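# Lower held gear onto shaft, meshing with neighbours

## Task

The left gripper starts out holding a gear a little above the top of a shaft. Slide the gear onto the shaft until it sits fully down and level, with its teeth meshing with both neighbouring gears. Forcing or wedging it too hard fails the attempt.

## Robot and tools

Robot: two 6-joint arms, left_arm and right_arm, each with a parallel two-finger gripper and a wrist camera. left_arm is on the +y side. Per arm, joints always come in this order: waist, shoulder, elbow, wrist pitch, wrist yaw, wrist roll. Stated ranges in rad: waist -2.618..3.054, shoulder 0.000..3.142, elbow 0.000..3.142, wrist pitch -1.571..1.571, wrist yaw -1.571..1.571, wrist roll -2.094..2.094. Real limits may differ from these by up to 0.059 rad.

Frame: scene frame. Origin at table-top height, midway between the arms, a little behind the near table edge. +x points out over the table, +z up, +y toward left_arm. Bases: left_arm near (+0.006, +0.303, +0.018) m, right_arm near (-0.004, -0.301, +0.016) m. Gripper fingers point along the hand's +z and open along its y. end_effector_position is the point between the pads, about 1 cm short of the fingertips. Printed hand poses can be off by a few cm.

The 14-number row used by every motion tool: left_arm's 6 joint angles, then its opening, then the same 7 for right_arm. Joint numbers are absolute target angles in radians, not offsets. Opening runs -1 (closed) to +1 (fully open). Every row needs all 14 numbers, including for an arm that should stay put. To keep it still, repeat its current Joint targets and its current gripper command. Writing 0 for an opening is a real command (half open), not 'no change'.

execute_actions(actions, cameras): actions is a list of actions. Each action is a table of up to 15 rows, one row per 1/30 s step. If a table is shorter than 15 rows, its last row is held for the remaining steps. An empty list only returns state and images. A call is rejected if a target goes more than 0.059 rad beyond a stated limit and is farther out than the current angle. Targets beyond a real stop are clipped, and the result then says 'joint sent to its limit'. The controller limits how far a target can lead the measured angle: 0.339 rad for waist, shoulder and elbow, 2.2 rad for the wrist joints. If a row would move a hand more than 200 mm, it is scaled back. Big jumps therefore take several actions. cameras: a list of names (cam_high, cam_left_wrist, cam_right_wrist). Leaving it out, null or ["all"] gives every camera. [] gives none. An unknown name voids the call.

move(target, speed, blend, opening_speed, blocking, cameras): plans joint-space paths to absolute targets. target is either one 14-number row or a list of up to 15 rows, all of which must fit in 10 s. speed is in rad/s for the joint with the longest travel, 0.01 to 12.57, default 0.5. It can be one number or one per target. blend is in rad and rounds the corners at intermediate targets; the default 0 stops at each. opening_speed is the gripper command rate per second on the -1..1 scale, minimum 0.2. Use it slowly when closing on fragile parts. blocking=false returns after about 0.5 s while the motion continues; a new move then takes over from the current point. Paths do not avoid obstacles or the other arm. Hands travel on curves, and contact force grows with speed and with how far the target lies past the contact. The result adds a 'move:' line. done means at rest within 0.035 rad of target. off_target means at rest but farther away. Other endings are moving, held (a check held back a step or the clearance check stopped the path) and fault. 'limits=held' means some steps were withheld.

wait(seconds 0..10, cameras): lets time run while commands are held. It ends early if a running move finishes. stop(cameras): brakes a running move, and braking needs some distance. zoom_image(camera, region=[x0,y0,x1,y1]): gives a close-up of the newest image from that camera. Pixels start at the top-left, and the region can be at most 504x504. Images are 896x504. cam_high is fixed on a beam behind the arms. Wrist camera images can lag while the arm moves. read_manual(section="licences") returns the licence texts only. finished_scene(scene): ends the scene; pass the number of the scene in progress. Call it only once the gear stays seated with nothing holding it.

Result lines: Joint positions and Joint velocities list each arm's 6 joints (rad, rad/s) and then the pad gap (m; 0.094 when fully open). 'within noise' means that arm is still. Joint targets shows the angles currently being driven toward. Tool commands shows the gripper commands. grip_measured uses the opening scale; it reads a little wide when empty and narrower than the part under a squeeze. end_effector_position and quat_wxyz are in the scene frame. Joint torques are in N m; positive means toward larger angles. They include gravity and an offset, and joints 1 to 3 wrap at ±28. 'joint command not followed' means the clearance check altered targets. MOTOR HOT warns of heating, and OVER-TEMPERATURE FAULT means that arm has folded and stopped working.

Avoid: ramming or jamming the gear onto the shaft; go down slowly and in small steps. Also avoid dropping the gear, opening the gripper while the part is still moving, and arm-to-arm contact. Watch out for the bar, plate and rail near the bases, which can stand up to 3 cm above the table. Do not press hard against anything or load the camera cables. Do not hold a stretched or pushing pose for long, since motors heat. Nothing may end up off the table. To release, command an opening clearly above grip_measured. Objects may sometimes get a small external nudge.

Each tool is called after "Emit:" as name([rows], argument=value, ...), one row to a line, values as JSON.

## Session

Emit:
execute_actions(actions=[])

Scene clock: 0.00 s.
left_arm: end_effector_position=(+0.2964, +0.1137, +0.1413) grip_measured=-0.591 end_effector_quat_wxyz=(+0.059, +0.874, +0.483, +0.014) | right_arm: end_effector_position=(+0.3868, -0.3182, +0.4168) grip_measured=+1.000 end_effector_quat_wxyz=(+0.701, +0.016, +0.713, +0.009)
Joint positions: left_arm=[-0.52 1.745 1.479 -1.188 0.012 1.553 0.019] | right_arm=[0 1.047 1.047 0 0 0 0.094]
Joint velocities: within noise
Joint torques (N m): no reading
Motor temperatures (°C): left_arm=[25 25 26 24 24 23 25] | right_arm=[21 24 27 28 26 26 22]
Heat: left arm: 26 °C; right arm: 28 °C.
Joint targets: left_arm=[-0.522 1.742 1.481 -1.213 0.021 1.553] | right_arm=[0.002 1.039 1.052 -0.011 -0.003 -0.001]
Tool commands: left_gripper/opening=-1.0 right_gripper/opening=+1.0

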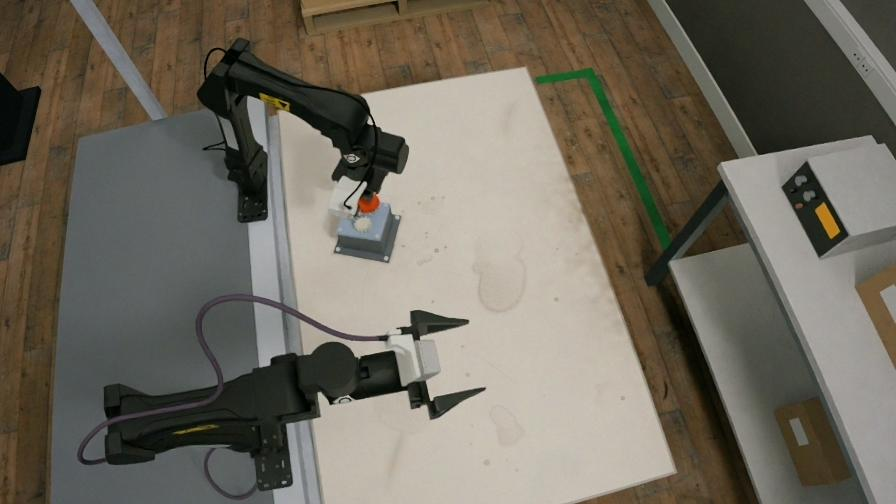

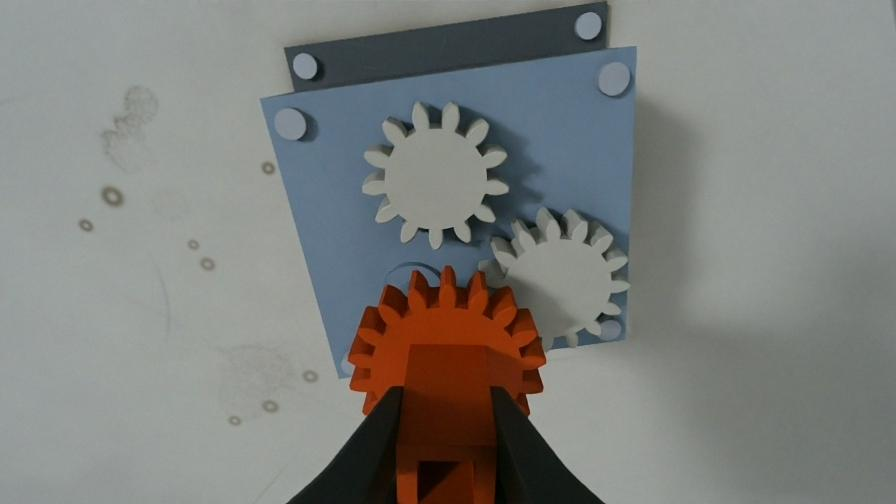

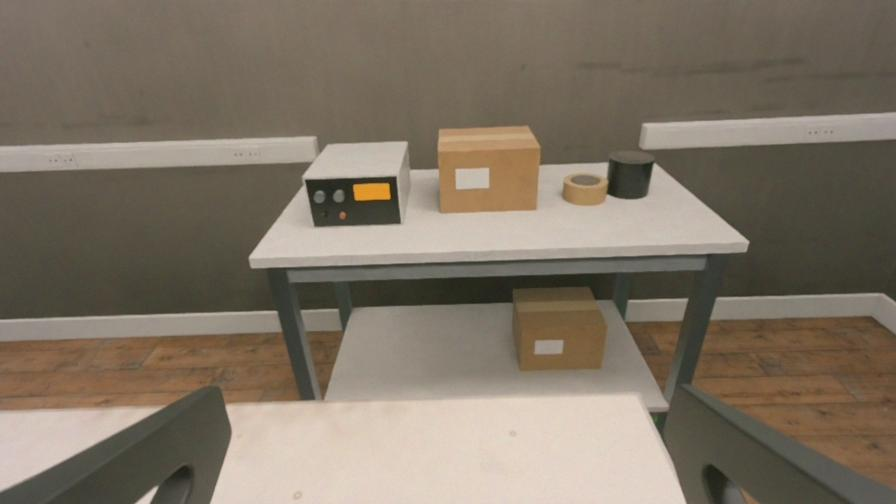

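Emit:
zoom_image(camera="cam_left_wrist", region=[250, 80, 650, 500])

Emit:
zoom_image(camera="cam_high", region=[310, 160, 430, 280])

Scaled by 1.200.

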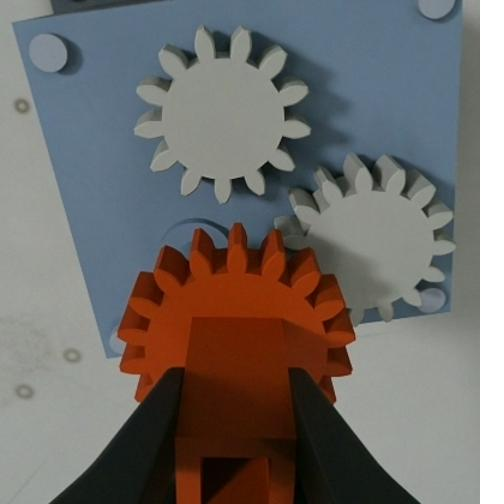

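Scaled by 4.200.

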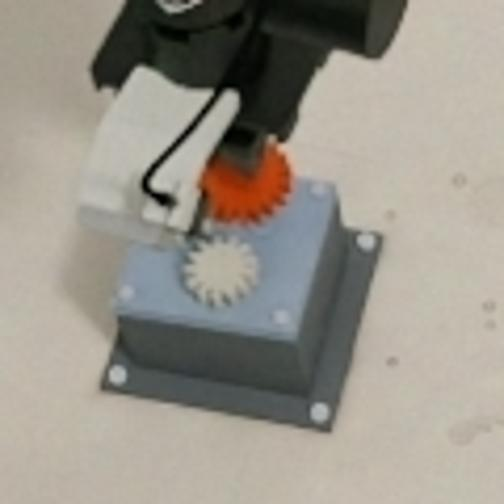

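Emit:
move([
  [-0.522,1.757,1.698,-1.415,0.021,1.553,-1,0.002,1.039,1.052,-0.011,-0.003,-0.001,1],
  [-0.34,1.757,1.698,-1.415,0.021,1.553,-1,0.002,1.039,1.052,-0.011,-0.003,-0.001,1],
], cameras=["cam_high","cam_left_wrist"])

Emit:
zoom_image(camera="cam_left_wrist", region=[250, 80, 650, 500])

Emit:
zoom_image(camera="cam_high", region=[310, 160, 430, 280])

Scene clock: 48.87 s.
left_arm: end_effector_position=(+0.3268, +0.1711, +0.1922) grip_measured=-0.591 end_effector_quat_wxyz=(+0.063, +0.825, +0.561, +0.022) | right_arm: end_effector_position=(+0.3868, -0.3182, +0.4168) grip_measured=+1.000 end_effector_quat_wxyz=(+0.701, +0.016, +0.713, +0.009)
Joint positions: left_arm=[-0.335 1.745 1.684 -1.379 0.012 1.553 0.019] | right_arm=[0 1.047 1.047 0 0 0 0.094]
Joint velocities: within noise
Joint torques (N m): left_arm=[-0.28 -6.74 6.12 0.3 0.09 0.01] | right_arm=[0.13 -3.32 9.05 1.97 -0.02 -0.01]
Motor temperatures (°C): left_arm=[25 27 28 24 24 23 27] | right_arm=[21 24 30 33 26 26 22]
Heat: left arm: 28 °C; right arm: 33 °C.
Joint targets: left_arm=[-0.340 1.757 1.698 -1.415 0.021 1.553] | right_arm=[0.002 1.039 1.052 -0.011 -0.003 -0.001]
move: off_target (left_arm); left_arm: the wrist pitch is farthest, 0.036 rad from its target
camera_calibration:
cam_left_wrist: T_world_to_cam=[[-0.929579, 0.346204, -0.12659, 0.26739], [0.275992, 0.881308, 0.383569, -0.276633], [0.244358, 0.32162, -0.914795, 0.130992], [0, 0, 0, 1]] pos_world=[0.2929, 0.109098, 0.259787]
Images, in order (width x height): cam_high 896x504, cam_left_wrist 896x504.

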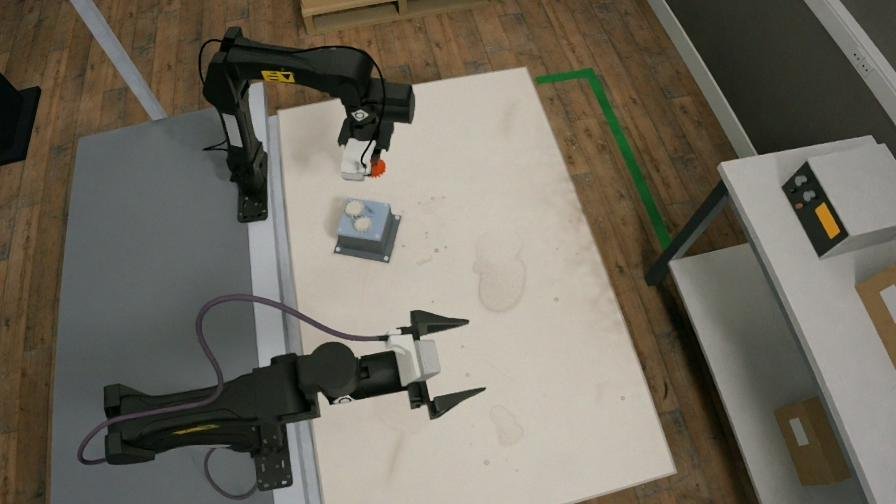

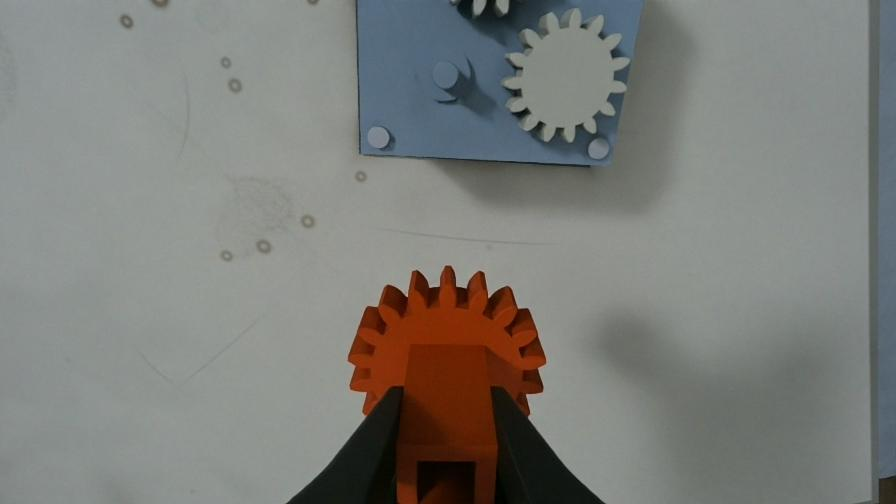

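Scaled by 1.200.

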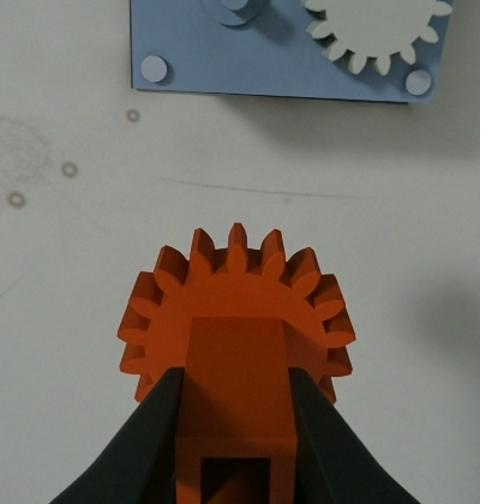

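Scaled by 4.200.

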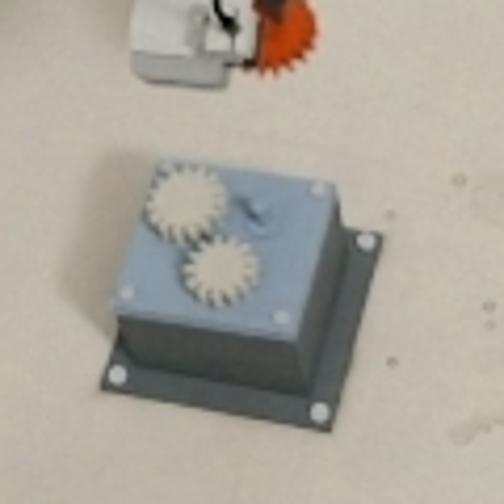

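Emit:
zoom_image(camera="cam_left_wrist", region=[350, 0, 650, 170])

Emit:
zoom_image(camera="cam_high", region=[335, 180, 405, 265])

Scaled by 1.680.

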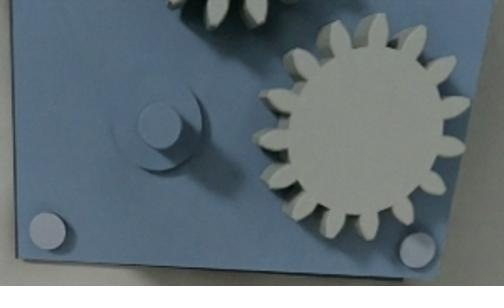

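Scaled by 5.929.

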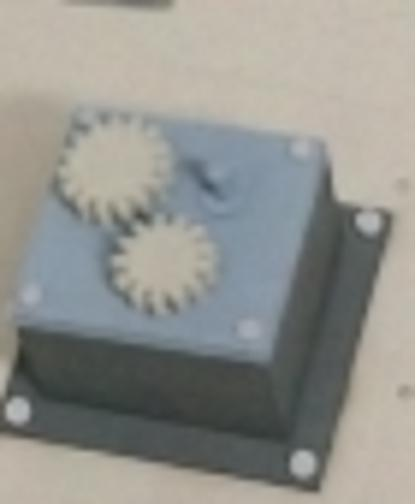

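Emit:
move(target=[-0.44,1.757,1.698,-1.415,0.021,1.553,-1,0.002,1.039,1.052,-0.011,-0.003,-0.001,1], cameras=["cam_left_wrist"])

Emit:
zoom_image(camera="cam_left_wrist", region=[300, 30, 650, 260])

Emit:
zoom_image(camera="cam_left_wrist", region=[380, 120, 500, 240])

Scene clock: 66.50 s.
left_arm: end_effector_position=(+0.3113, +0.1394, +0.1928) grip_measured=-0.591 end_effector_quat_wxyz=(+0.064, +0.852, +0.519, +0.019) | right_arm: end_effector_position=(+0.3868, -0.3182, +0.4168) grip_measured=+1.000 end_effector_quat_wxyz=(+0.701, +0.016, +0.713, +0.009)
Joint positions: left_arm=[-0.437 1.745 1.684 -1.38 0.012 1.553 0.019] | right_arm=[0 1.047 1.047 0 0 0 0.094]
Joint velocities: within noise
Joint torques (N m): left_arm=[-0.12 -6.74 6.13 0.29 0.11 0] | right_arm=[0.14 -3.32 9.07 1.97 -0.02 -0.01]
Motor temperatures (°C): left_arm=[25 27 28 24 24 23 27] | right_arm=[21 24 30 33 26 26 22]
Heat: left arm: 28 °C; right arm: 33 °C.
Joint targets: left_arm=[-0.440 1.757 1.698 -1.415 0.021 1.553] | right_arm=[0.002 1.039 1.052 -0.011 -0.003 -0.001]
move: done
camera_calibration:
cam_left_wrist: T_world_to_cam=[[-0.889439, 0.438959, -0.127334, 0.238682], [0.364035, 0.848831, 0.38336, -0.267526], [0.276364, 0.294621, -0.914779, 0.139308], [0, 0, 0, 1]] pos_world=[0.271182, 0.0812701, 0.260387]
Images, in order (width x height): cam_left_wrist 896x504.

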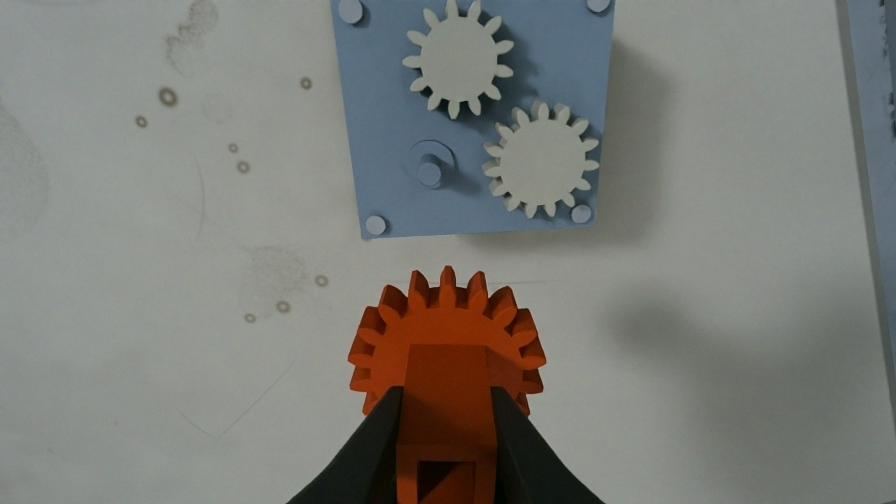

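Scaled by 1.440.

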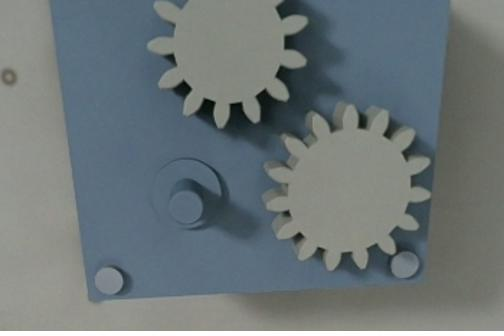

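Scaled by 4.200.

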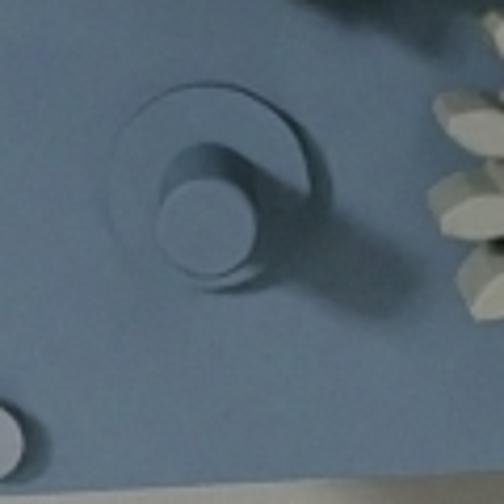

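Emit:
zoom_image(camera="cam_left_wrist", region=[335, 255, 455, 425])

Emit:
zoom_image(camera="cam_left_wrist", region=[435, 255, 555, 425])

Scaled by 2.965.

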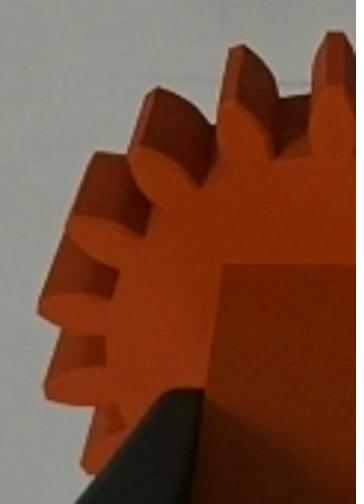

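Scaled by 2.965.

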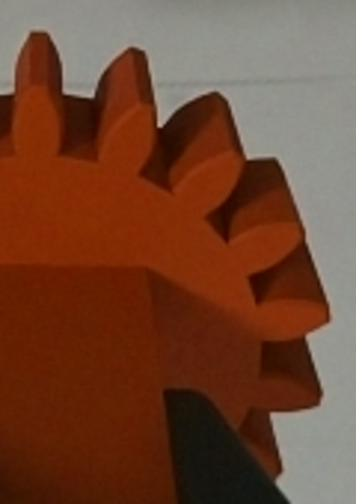

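Emit:
move(target=[-0.522,1.757,1.698,-1.415,0.021,1.553,-1,0.002,1.039,1.052,-0.011,-0.003,-0.001,1], cameras=["cam_left_wrist"])

Emit:
zoom_image(camera="cam_left_wrist", region=[330, 50, 630, 350])

Scene clock: 130.70 s.
left_arm: end_effector_position=(+0.2967, +0.1153, +0.1933) grip_measured=-0.591 end_effector_quat_wxyz=(+0.065, +0.873, +0.483, +0.017) | right_arm: end_effector_position=(+0.3868, -0.3182, +0.4168) grip_measured=+1.000 end_effector_quat_wxyz=(+0.701, +0.016, +0.713, +0.009)
Joint positions: left_arm=[-0.518 1.745 1.684 -1.38 0.012 1.553 0.019] | right_arm=[0 1.047 1.047 0 0 0 0.094]
Joint velocities: within noise
Joint torques (N m): left_arm=[-0.23 -6.75 6.11 0.29 0.11 0.01] | right_arm=[0.13 -3.32 9.07 1.97 -0.02 0]
Motor temperatures (°C): left_arm=[25 27 27 23 24 23 28] | right_arm=[21 24 31 36 26 25 22]
Heat: left arm: 28 °C; right arm: 36 °C.
Joint targets: left_arm=[-0.522 1.757 1.698 -1.415 0.021 1.553] | right_arm=[0.002 1.039 1.052 -0.011 -0.003 -0.001]
move: done
camera_calibration:
cam_left_wrist: T_world_to_cam=[[-0.850781, 0.509565, -0.12851, 0.216956], [0.431279, 0.816743, 0.383313, -0.258272], [0.300282, 0.270692, -0.914635, 0.146513], [0, 0, 0, 1]] pos_world=[0.251974, 0.0607288, 0.260886]
Images, in order (width x height): cam_left_wrist 896x504.

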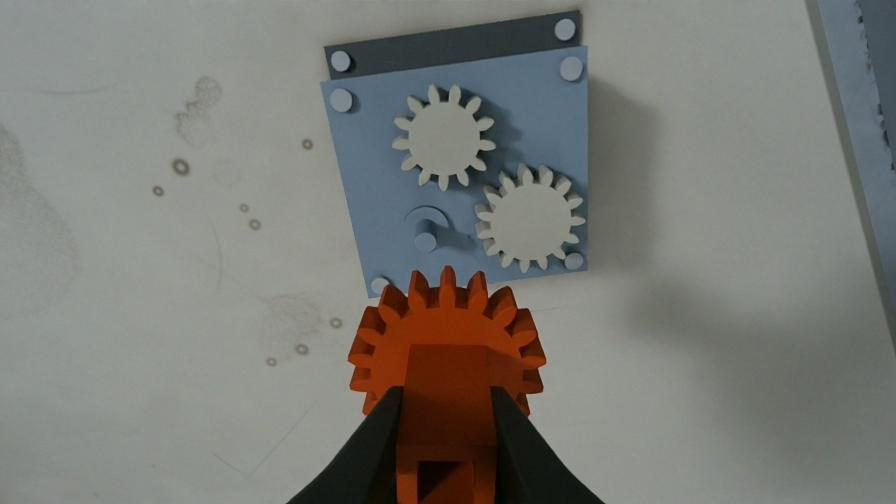

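Scaled by 1.680.

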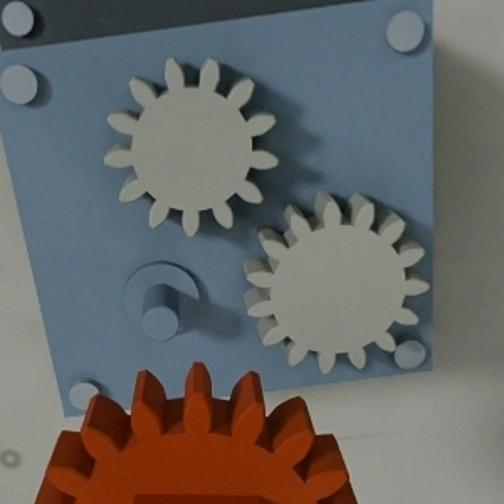

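Emit:
zoom_image(camera="cam_left_wrist", region=[380, 75, 510, 205])

Emit:
zoom_image(camera="cam_left_wrist", region=[465, 155, 595, 285])

Emit:
zoom_image(camera="cam_left_wrist", region=[375, 180, 505, 310])

Scaled by 3.877.

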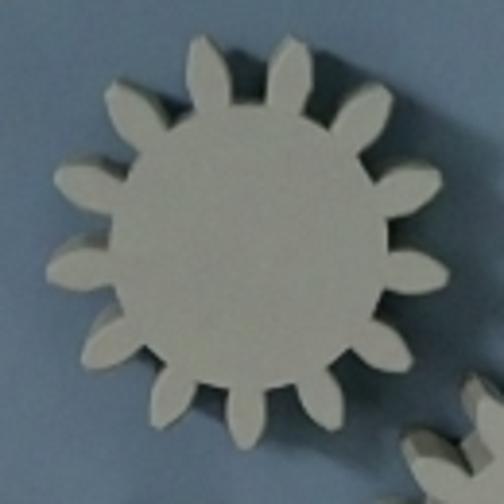

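Scaled by 3.877.

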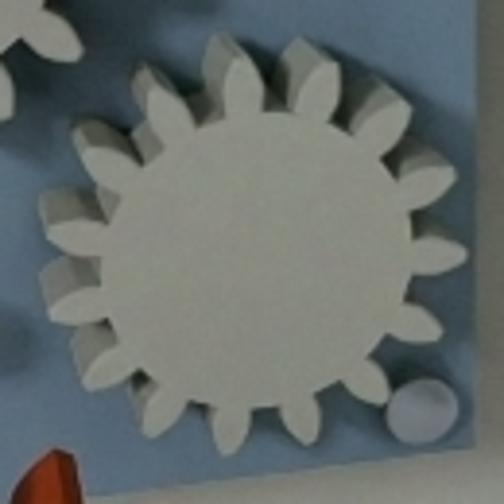

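Scaled by 3.877.

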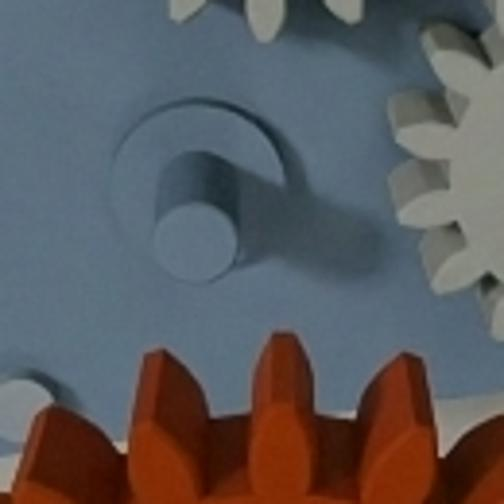

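Emit:
move(target=[-0.555,1.791,1.7385,-1.434,0.021,1.553,-1,0.002,1.039,1.052,-0.011,-0.003,-0.001,1], cameras=["cam_left_wrist"])

Emit:
zoom_image(camera="cam_left_wrist", region=[350, 70, 610, 330])

Scene clock: 251.20 s.
left_arm: end_effector_position=(+0.2939, +0.1043, +0.1947) grip_measured=-0.591 end_effector_quat_wxyz=(+0.062, +0.880, +0.470, +0.014) | right_arm: end_effector_position=(+0.3868, -0.3182, +0.4168) grip_measured=+1.000 end_effector_quat_wxyz=(+0.701, +0.016, +0.713, +0.009)
Joint positions: left_arm=[-0.549 1.769 1.72 -1.398 0.012 1.553 0.019] | right_arm=[0 1.047 1.047 0 0 0 0.094]
Joint velocities: within noise
Joint torques (N m): left_arm=[-0.31 -6.12 6.53 0.29 0.11 0] | right_arm=[0.13 -3.32 9.05 1.97 -0.02 0]
Motor temperatures (°C): left_arm=[25 27 28 23 24 23 29] | right_arm=[21 24 32 39 26 25 22]
Heat: left arm: 29 °C; right arm: 39 °C.
Joint targets: left_arm=[-0.555 1.791 1.739 -1.434 0.021 1.553] | right_arm=[0.002 1.039 1.052 -0.011 -0.003 -0.001]
move: off_target (left_arm); left_arm: the wrist pitch is farthest, 0.036 rad from its target
camera_calibration:
cam_left_wrist: T_world_to_cam=[[-0.835281, 0.536217, -0.121564, 0.211811], [0.458619, 0.801435, 0.383889, -0.255127], [0.303274, 0.264903, -0.915342, 0.151529], [0, 0, 0, 1]] pos_world=[0.247973, 0.0507506, 0.26239]
Images, in order (width x height): cam_left_wrist 896x504.

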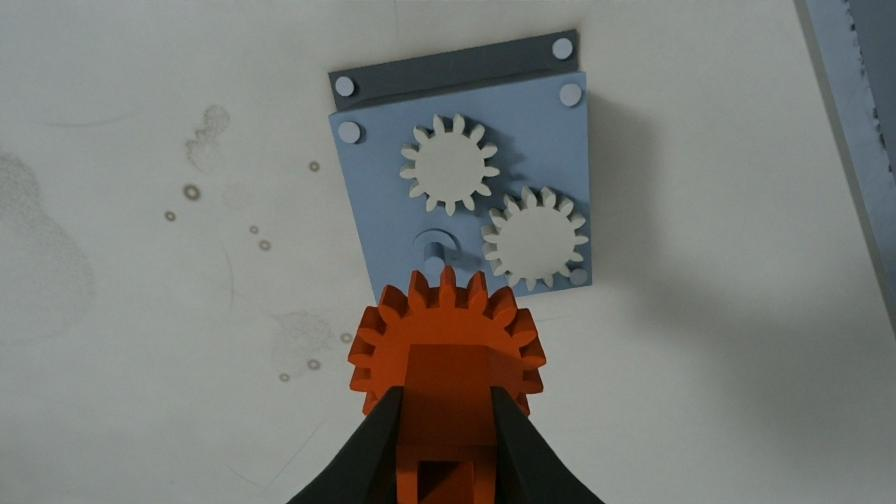

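Scaled by 1.938.

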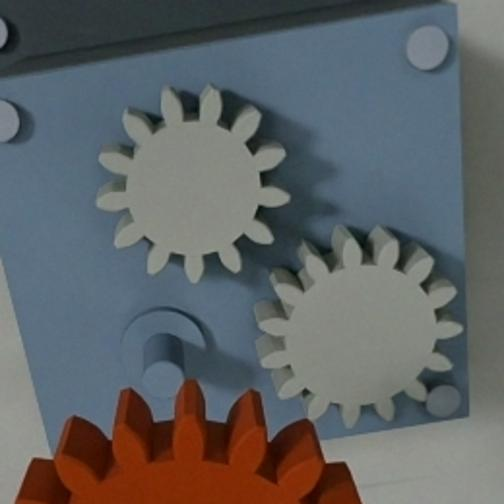

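Emit:
move(target=[-0.5613,1.7946,1.6215,-1.3135,0.021,1.553,-1,0.002,1.039,1.052,-0.011,-0.003,-0.001,1], cameras=["cam_left_wrist"])

Emit:
zoom_image(camera="cam_left_wrist", region=[320, 100, 640, 400])

Scene clock: 277.23 s.
left_arm: end_effector_position=(+0.2978, +0.0991, +0.1714) grip_measured=-0.591 end_effector_quat_wxyz=(+0.064, +0.881, +0.468, +0.015) | right_arm: end_effector_position=(+0.3868, -0.3182, +0.4168) grip_measured=+1.000 end_effector_quat_wxyz=(+0.701, +0.016, +0.713, +0.009)
Joint positions: left_arm=[-0.554 1.775 1.633 -1.301 0.012 1.553 0.019] | right_arm=[0 1.047 1.047 0 0 0 0.094]
Joint velocities: within noise
Joint torques (N m): left_arm=[-0.5 -6.52 4.37 0.48 0.11 0] | right_arm=[0.13 -3.33 9.07 1.96 -0.03 -0.01]
Motor temperatures (°C): left_arm=[25 28 29 23 24 23 29] | right_arm=[21 24 32 39 26 25 22]
Heat: left arm: 29 °C; right arm: 39 °C.
Joint targets: left_arm=[-0.561 1.795 1.621 -1.313 0.021 1.553] | right_arm=[0.002 1.039 1.052 -0.011 -0.003 -0.001]
move: done
camera_calibration:
cam_left_wrist: T_world_to_cam=[[-0.832411, 0.539613, -0.126131, 0.214508], [0.460747, 0.800395, 0.383509, -0.244209], [0.307902, 0.261123, -0.914883, 0.129279], [0, 0, 0, 1]] pos_world=[0.251272, 0.0459543, 0.238988]
Images, in order (width x height): cam_left_wrist 896x504.

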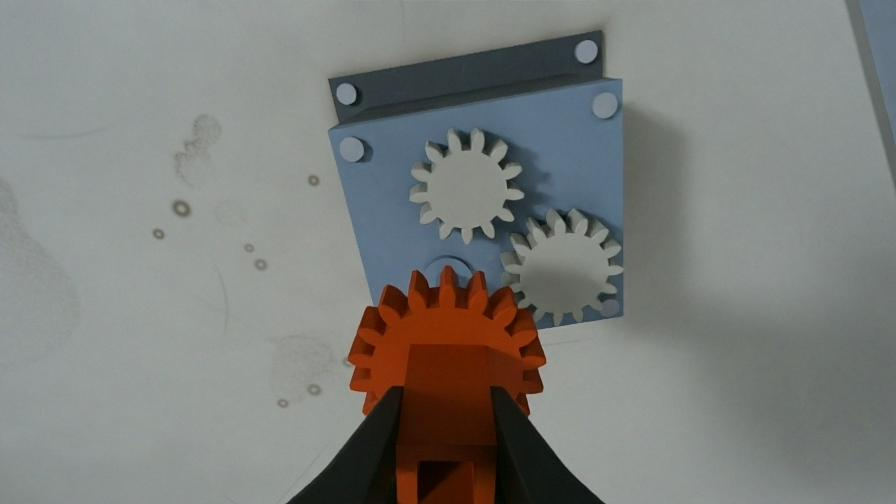

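Scaled by 1.575.

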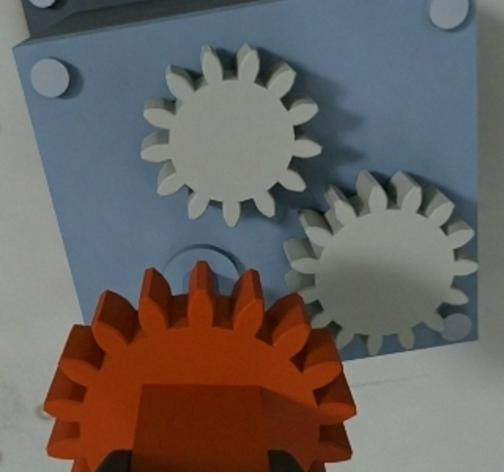

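Emit:
zoom_image(camera="cam_left_wrist", region=[490, 200, 630, 340])

Emit:
zoom_image(camera="cam_left_wrist", region=[395, 115, 535, 255])

Scaled by 3.600.

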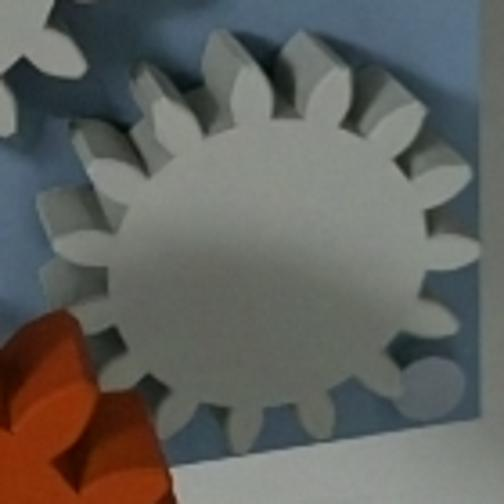

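Scaled by 3.600.

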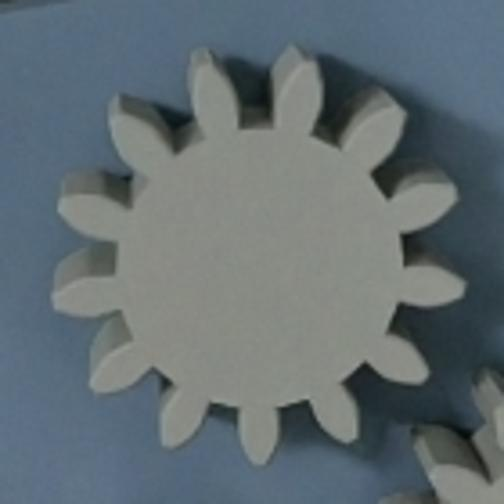

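Emit:
move(target=[-0.5575,1.7946,1.6215,-1.3135,0.021,1.713,-1,0.002,1.039,1.052,-0.011,-0.003,-0.001,1], cameras=["cam_left_wrist"])

Emit:
zoom_image(camera="cam_left_wrist", region=[380, 100, 520, 240])

Emit:
zoom_image(camera="cam_left_wrist", region=[490, 180, 630, 320])

Emit:
zoom_image(camera="cam_left_wrist", region=[380, 210, 520, 350])

Scene clock: 344.47 s.
left_arm: end_effector_position=(+0.2981, +0.0988, +0.1714) grip_measured=-0.591 end_effector_quat_wxyz=(+0.064, +0.914, +0.400, +0.020) | right_arm: end_effector_position=(+0.3868, -0.3182, +0.4168) grip_measured=+1.000 end_effector_quat_wxyz=(+0.701, +0.016, +0.713, +0.009)
Joint positions: left_arm=[-0.554 1.775 1.633 -1.299 0.012 1.705 0.019] | right_arm=[0 1.047 1.047 0 0 0 0.094]
Joint velocities: within noise
Joint torques (N m): left_arm=[-0.2 -6.52 4.38 0.49 0.11 0.1] | right_arm=[0.14 -3.32 9.06 1.97 -0.03 -0.01]
Motor temperatures (°C): left_arm=[25 29 28 23 24 23 30] | right_arm=[21 24 32 41 26 25 22]
Heat: left arm: 30 °C; right arm: 41 °C.
Joint targets: left_arm=[-0.557 1.795 1.621 -1.313 0.021 1.713] | right_arm=[0.002 1.039 1.052 -0.011 -0.003 -0.001]
move: done
camera_calibration:
cam_left_wrist: T_world_to_cam=[[-0.739625, 0.660013, -0.13167, 0.176297], [0.568975, 0.717698, 0.401469, -0.271347], [0.359474, 0.222019, -0.906359, 0.116317], [0, 0, 0, 1]] pos_world=[0.242971, 0.0525622, 0.237576]
Images, in order (width x height): cam_left_wrist 896x504.

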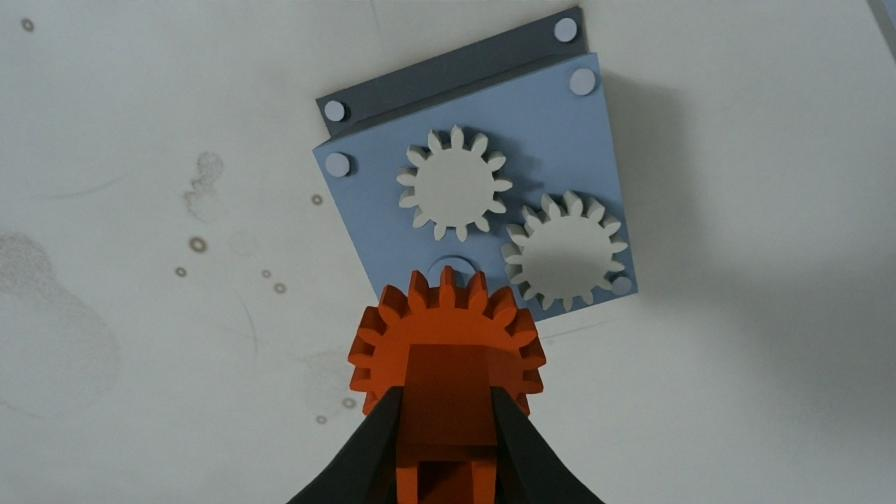

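Scaled by 3.600.

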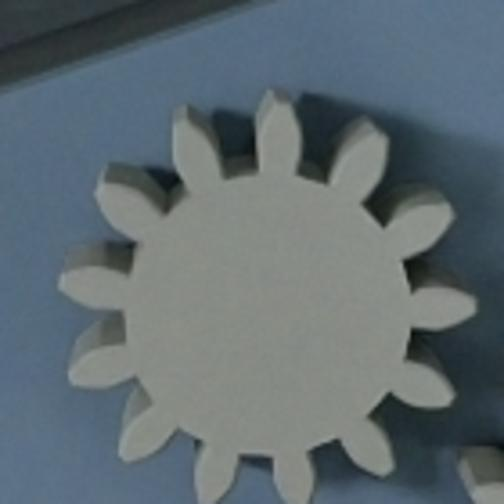

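Scaled by 3.600.

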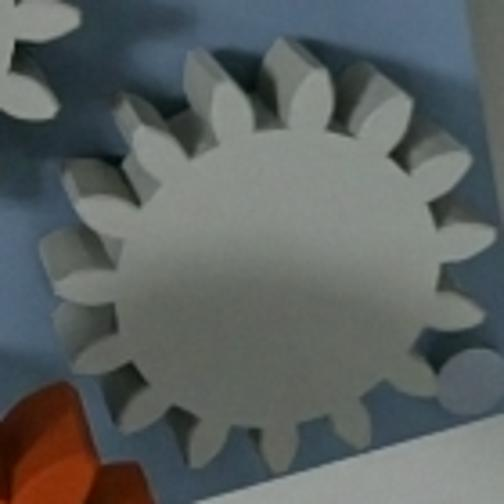

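Scaled by 3.600.

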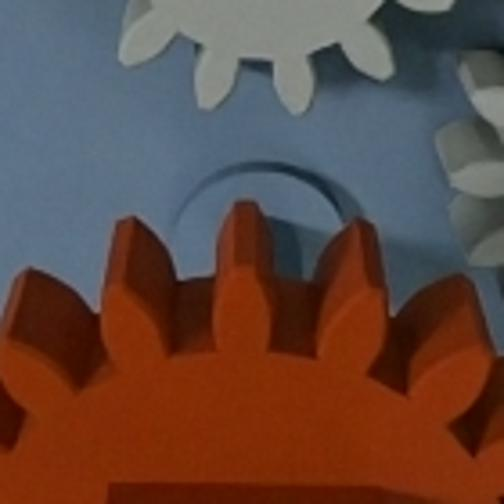

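Emit:
move(target=[-0.545,1.784,1.513,-1.2155,0.021,1.73,-1,0.002,1.039,1.052,-0.011,-0.003,-0.001,1], cameras=["cam_left_wrist"], speed=0.2)

Emit:
zoom_image(camera="cam_left_wrist", region=[360, 90, 520, 250])

Emit:
zoom_image(camera="cam_left_wrist", region=[490, 180, 670, 360])

Emit:
zoom_image(camera="cam_left_wrist", region=[360, 210, 540, 390])

Scene clock: 388.83 s.
left_arm: end_effector_position=(+0.2979, +0.1008, +0.1440) grip_measured=-0.591 end_effector_quat_wxyz=(+0.059, +0.917, +0.394, +0.018) | right_arm: end_effector_position=(+0.3868, -0.3182, +0.4168) grip_measured=+1.000 end_effector_quat_wxyz=(+0.701, +0.016, +0.713, +0.009)
Joint positions: left_arm=[-0.548 1.775 1.525 -1.202 0.012 1.722 0.019] | right_arm=[0 1.047 1.047 0 0 0 0.094]
Joint velocities: within noise
Joint torques (N m): left_arm=[0.34 -7.47 4.34 0.45 0.11 0.1] | right_arm=[0.14 -3.32 9.07 1.97 -0.02 -0.01]
Motor temperatures (°C): left_arm=[25 29 28 23 24 23 30] | right_arm=[21 24 32 41 25 25 22]
Heat: left arm: 30 °C; right arm: 41 °C.
Joint targets: left_arm=[-0.545 1.784 1.513 -1.215 0.021 1.730] | right_arm=[0.002 1.039 1.052 -0.011 -0.003 -0.001]
move: done
camera_calibration:
cam_left_wrist: T_world_to_cam=[[-0.732546, 0.669698, -0.121988, 0.166796], [0.580115, 0.707938, 0.402852, -0.264153], [0.356149, 0.224341, -0.907099, 0.0919627], [0, 0, 0, 1]] pos_world=[0.242673, 0.0546696, 0.210181]
Images, in order (width x height): cam_left_wrist 896x504.

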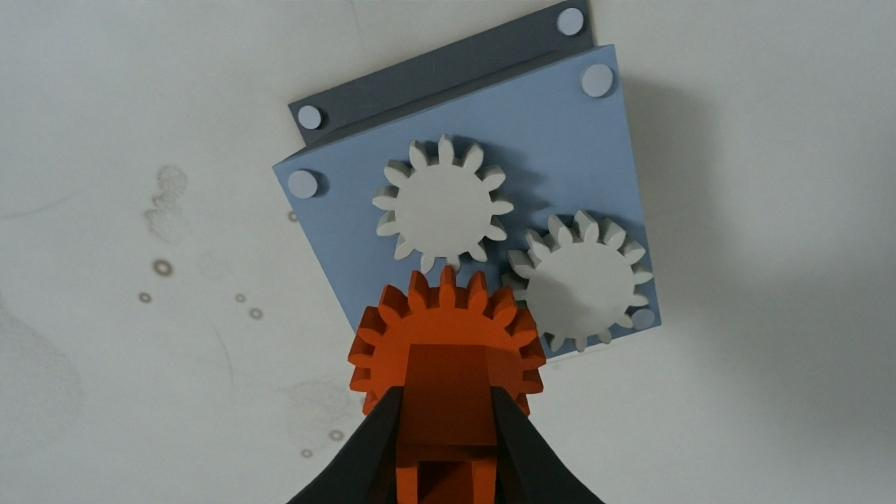

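Scaled by 3.150.

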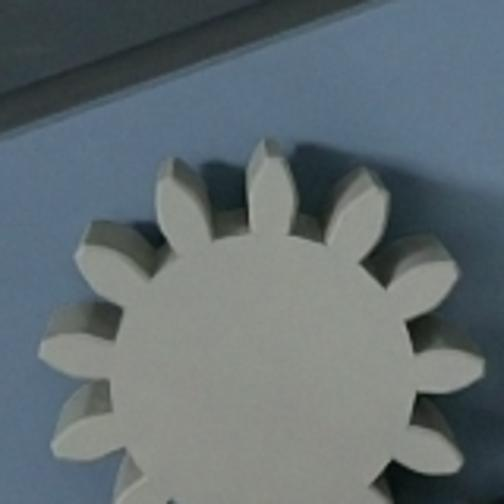

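Scaled by 2.800.

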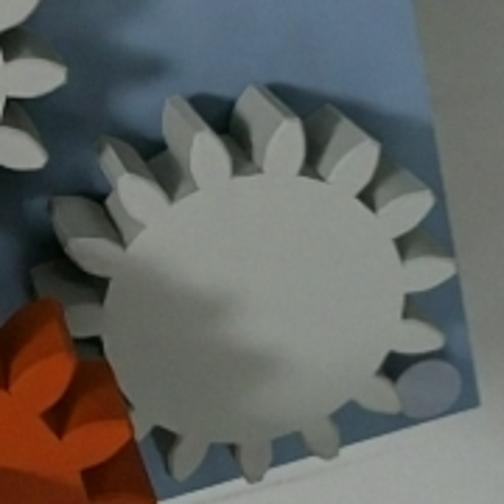

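Scaled by 2.800.

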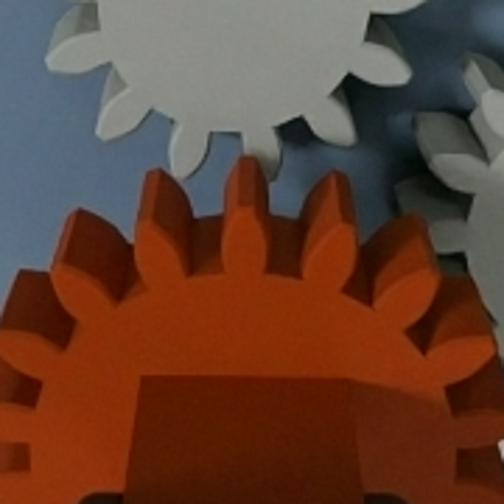

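Emit:
move(target=[-0.539,1.7877,1.5017,-1.2005,0.021,1.73,-1,0.002,1.039,1.052,-0.011,-0.003,-0.001,1], cameras=["cam_left_wrist"], speed=0.2)

Emit:
zoom_image(camera="cam_left_wrist", region=[350, 110, 550, 310])

Emit:
zoom_image(camera="cam_left_wrist", region=[490, 180, 670, 360])

Scene clock: 429.27 s.
left_arm: end_effector_position=(+0.3001, +0.1017, +0.1416) grip_measured=-0.591 end_effector_quat_wxyz=(+0.061, +0.916, +0.397, +0.020) | right_arm: end_effector_position=(+0.3868, -0.3182, +0.4168) grip_measured=+1.000 end_effector_quat_wxyz=(+0.701, +0.016, +0.713, +0.009)
Joint positions: left_arm=[-0.542 1.775 1.515 -1.187 0.012 1.722 0.019] | right_arm=[0 1.047 1.047 0 0 0 0.094]
Joint velocities: within noise
Joint torques (N m): left_arm=[0.35 -7.15 4.26 0.48 0.11 0.09] | right_arm=[0.13 -3.33 9.07 1.97 -0.03 -0.01]
Motor temperatures (°C): left_arm=[25 30 29 23 24 23 30] | right_arm=[21 24 32 42 25 25 22]
Heat: left arm: 30 °C; right arm: 42 °C.
Joint targets: left_arm=[-0.539 1.788 1.502 -1.201 0.021 1.730] | right_arm=[0.002 1.039 1.052 -0.011 -0.003 -0.001]
move: done
camera_calibration:
cam_left_wrist: T_world_to_cam=[[-0.735919, 0.665095, -0.126776, 0.169644], [0.574374, 0.712397, 0.403219, -0.263901], [0.358494, 0.223919, -0.906279, 0.0880093], [0, 0, 0, 1]] pos_world=[0.244871, 0.0554658, 0.207678]
Images, in order (width x height): cam_left_wrist 896x504.

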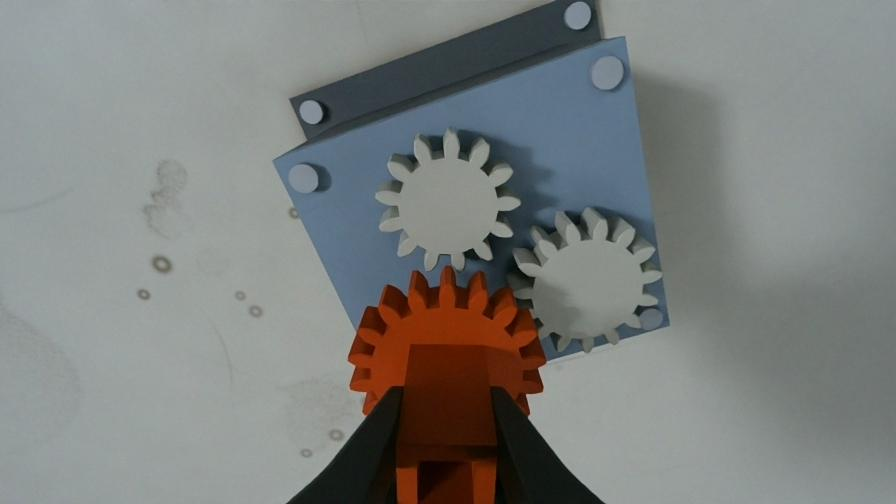

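Scaled by 2.520.

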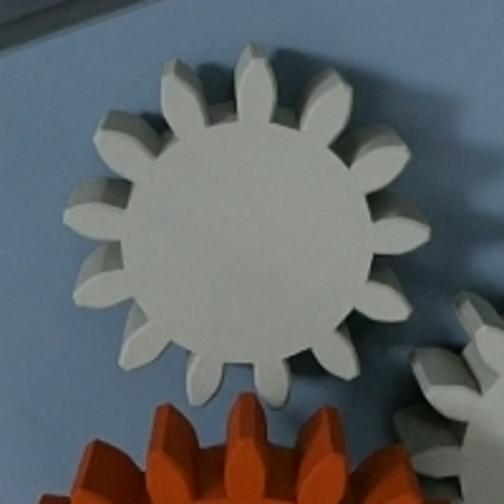

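Scaled by 2.800.

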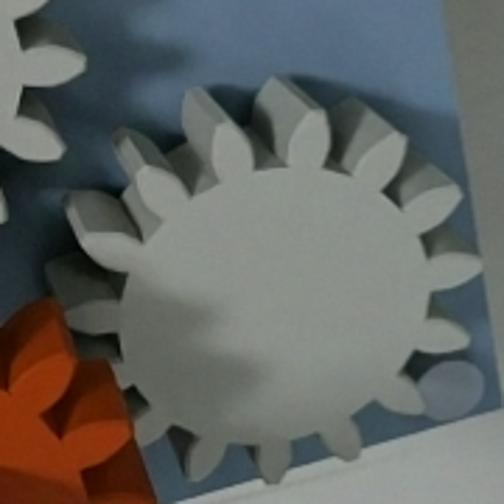

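Emit:
move(target=[-0.538,1.7887,1.4787,-1.1767,0.021,1.73,-1,0.002,1.039,1.052,-0.011,-0.003,-0.001,1], cameras=["cam_left_wrist"], speed=0.05)

Emit:
zoom_image(camera="cam_left_wrist", region=[350, 110, 550, 310])

Emit:
zoom_image(camera="cam_left_wrist", region=[490, 180, 670, 360])

Scene clock: 443.53 s.
left_arm: end_effector_position=(+0.2998, +0.1017, +0.1359) grip_measured=-0.591 end_effector_quat_wxyz=(+0.061, +0.916, +0.397, +0.020) | right_arm: end_effector_position=(+0.3868, -0.3182, +0.4168) grip_measured=+1.000 end_effector_quat_wxyz=(+0.701, +0.016, +0.713, +0.009)
Joint positions: left_arm=[-0.542 1.775 1.493 -1.164 0.012 1.722 0.019] | right_arm=[0 1.047 1.047 0 0 0 0.094]
Joint velocities: within noise
Joint torques (N m): left_arm=[0.43 -7.06 4.23 0.49 0.11 0.09] | right_arm=[0.14 -3.32 9.06 1.96 -0.03 -0.01]
Motor temperatures (°C): left_arm=[25 30 28 23 24 23 30] | right_arm=[21 24 32 42 25 25 22]
Heat: left arm: 30 °C; right arm: 42 °C.
Joint targets: left_arm=[-0.538 1.789 1.479 -1.177 0.021 1.730] | right_arm=[0.002 1.039 1.052 -0.011 -0.003 -0.001]
move: done
camera_calibration:
cam_left_wrist: T_world_to_cam=[[-0.735919, 0.665095, -0.126776, 0.168708], [0.574374, 0.712397, 0.403219, -0.261559], [0.358494, 0.223919, -0.906279, 0.0828928], [0, 0, 0, 1]] pos_world=[0.244671, 0.0555658, 0.201978]
Images, in order (width x height): cam_left_wrist 896x504.

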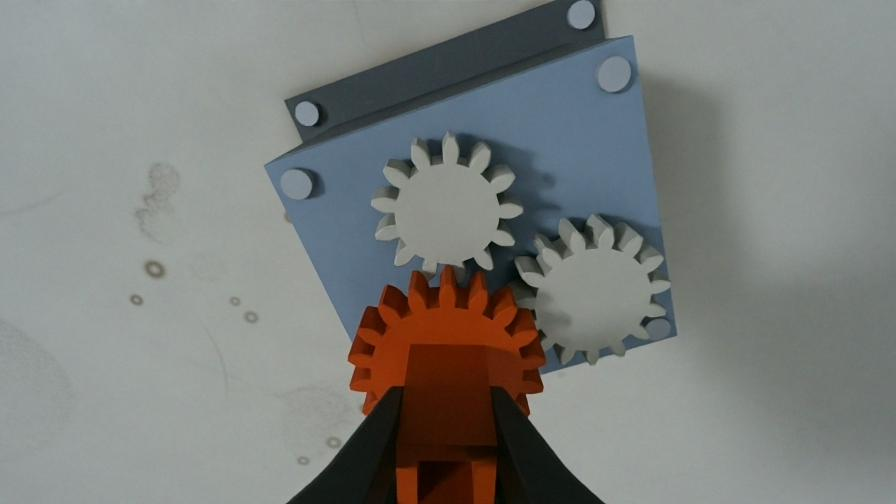

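Scaled by 2.520.

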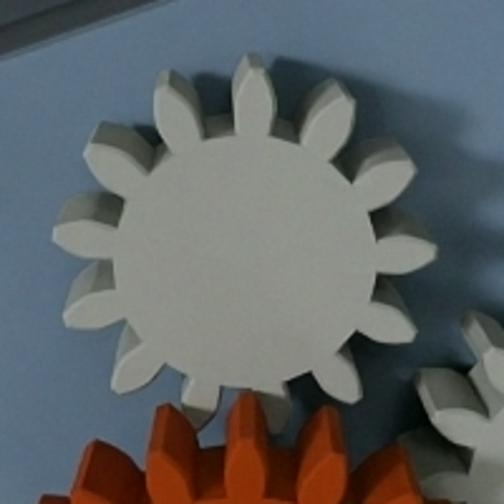

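Scaled by 2.800.

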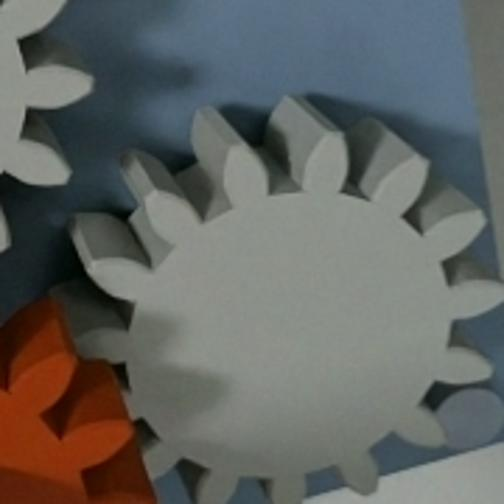

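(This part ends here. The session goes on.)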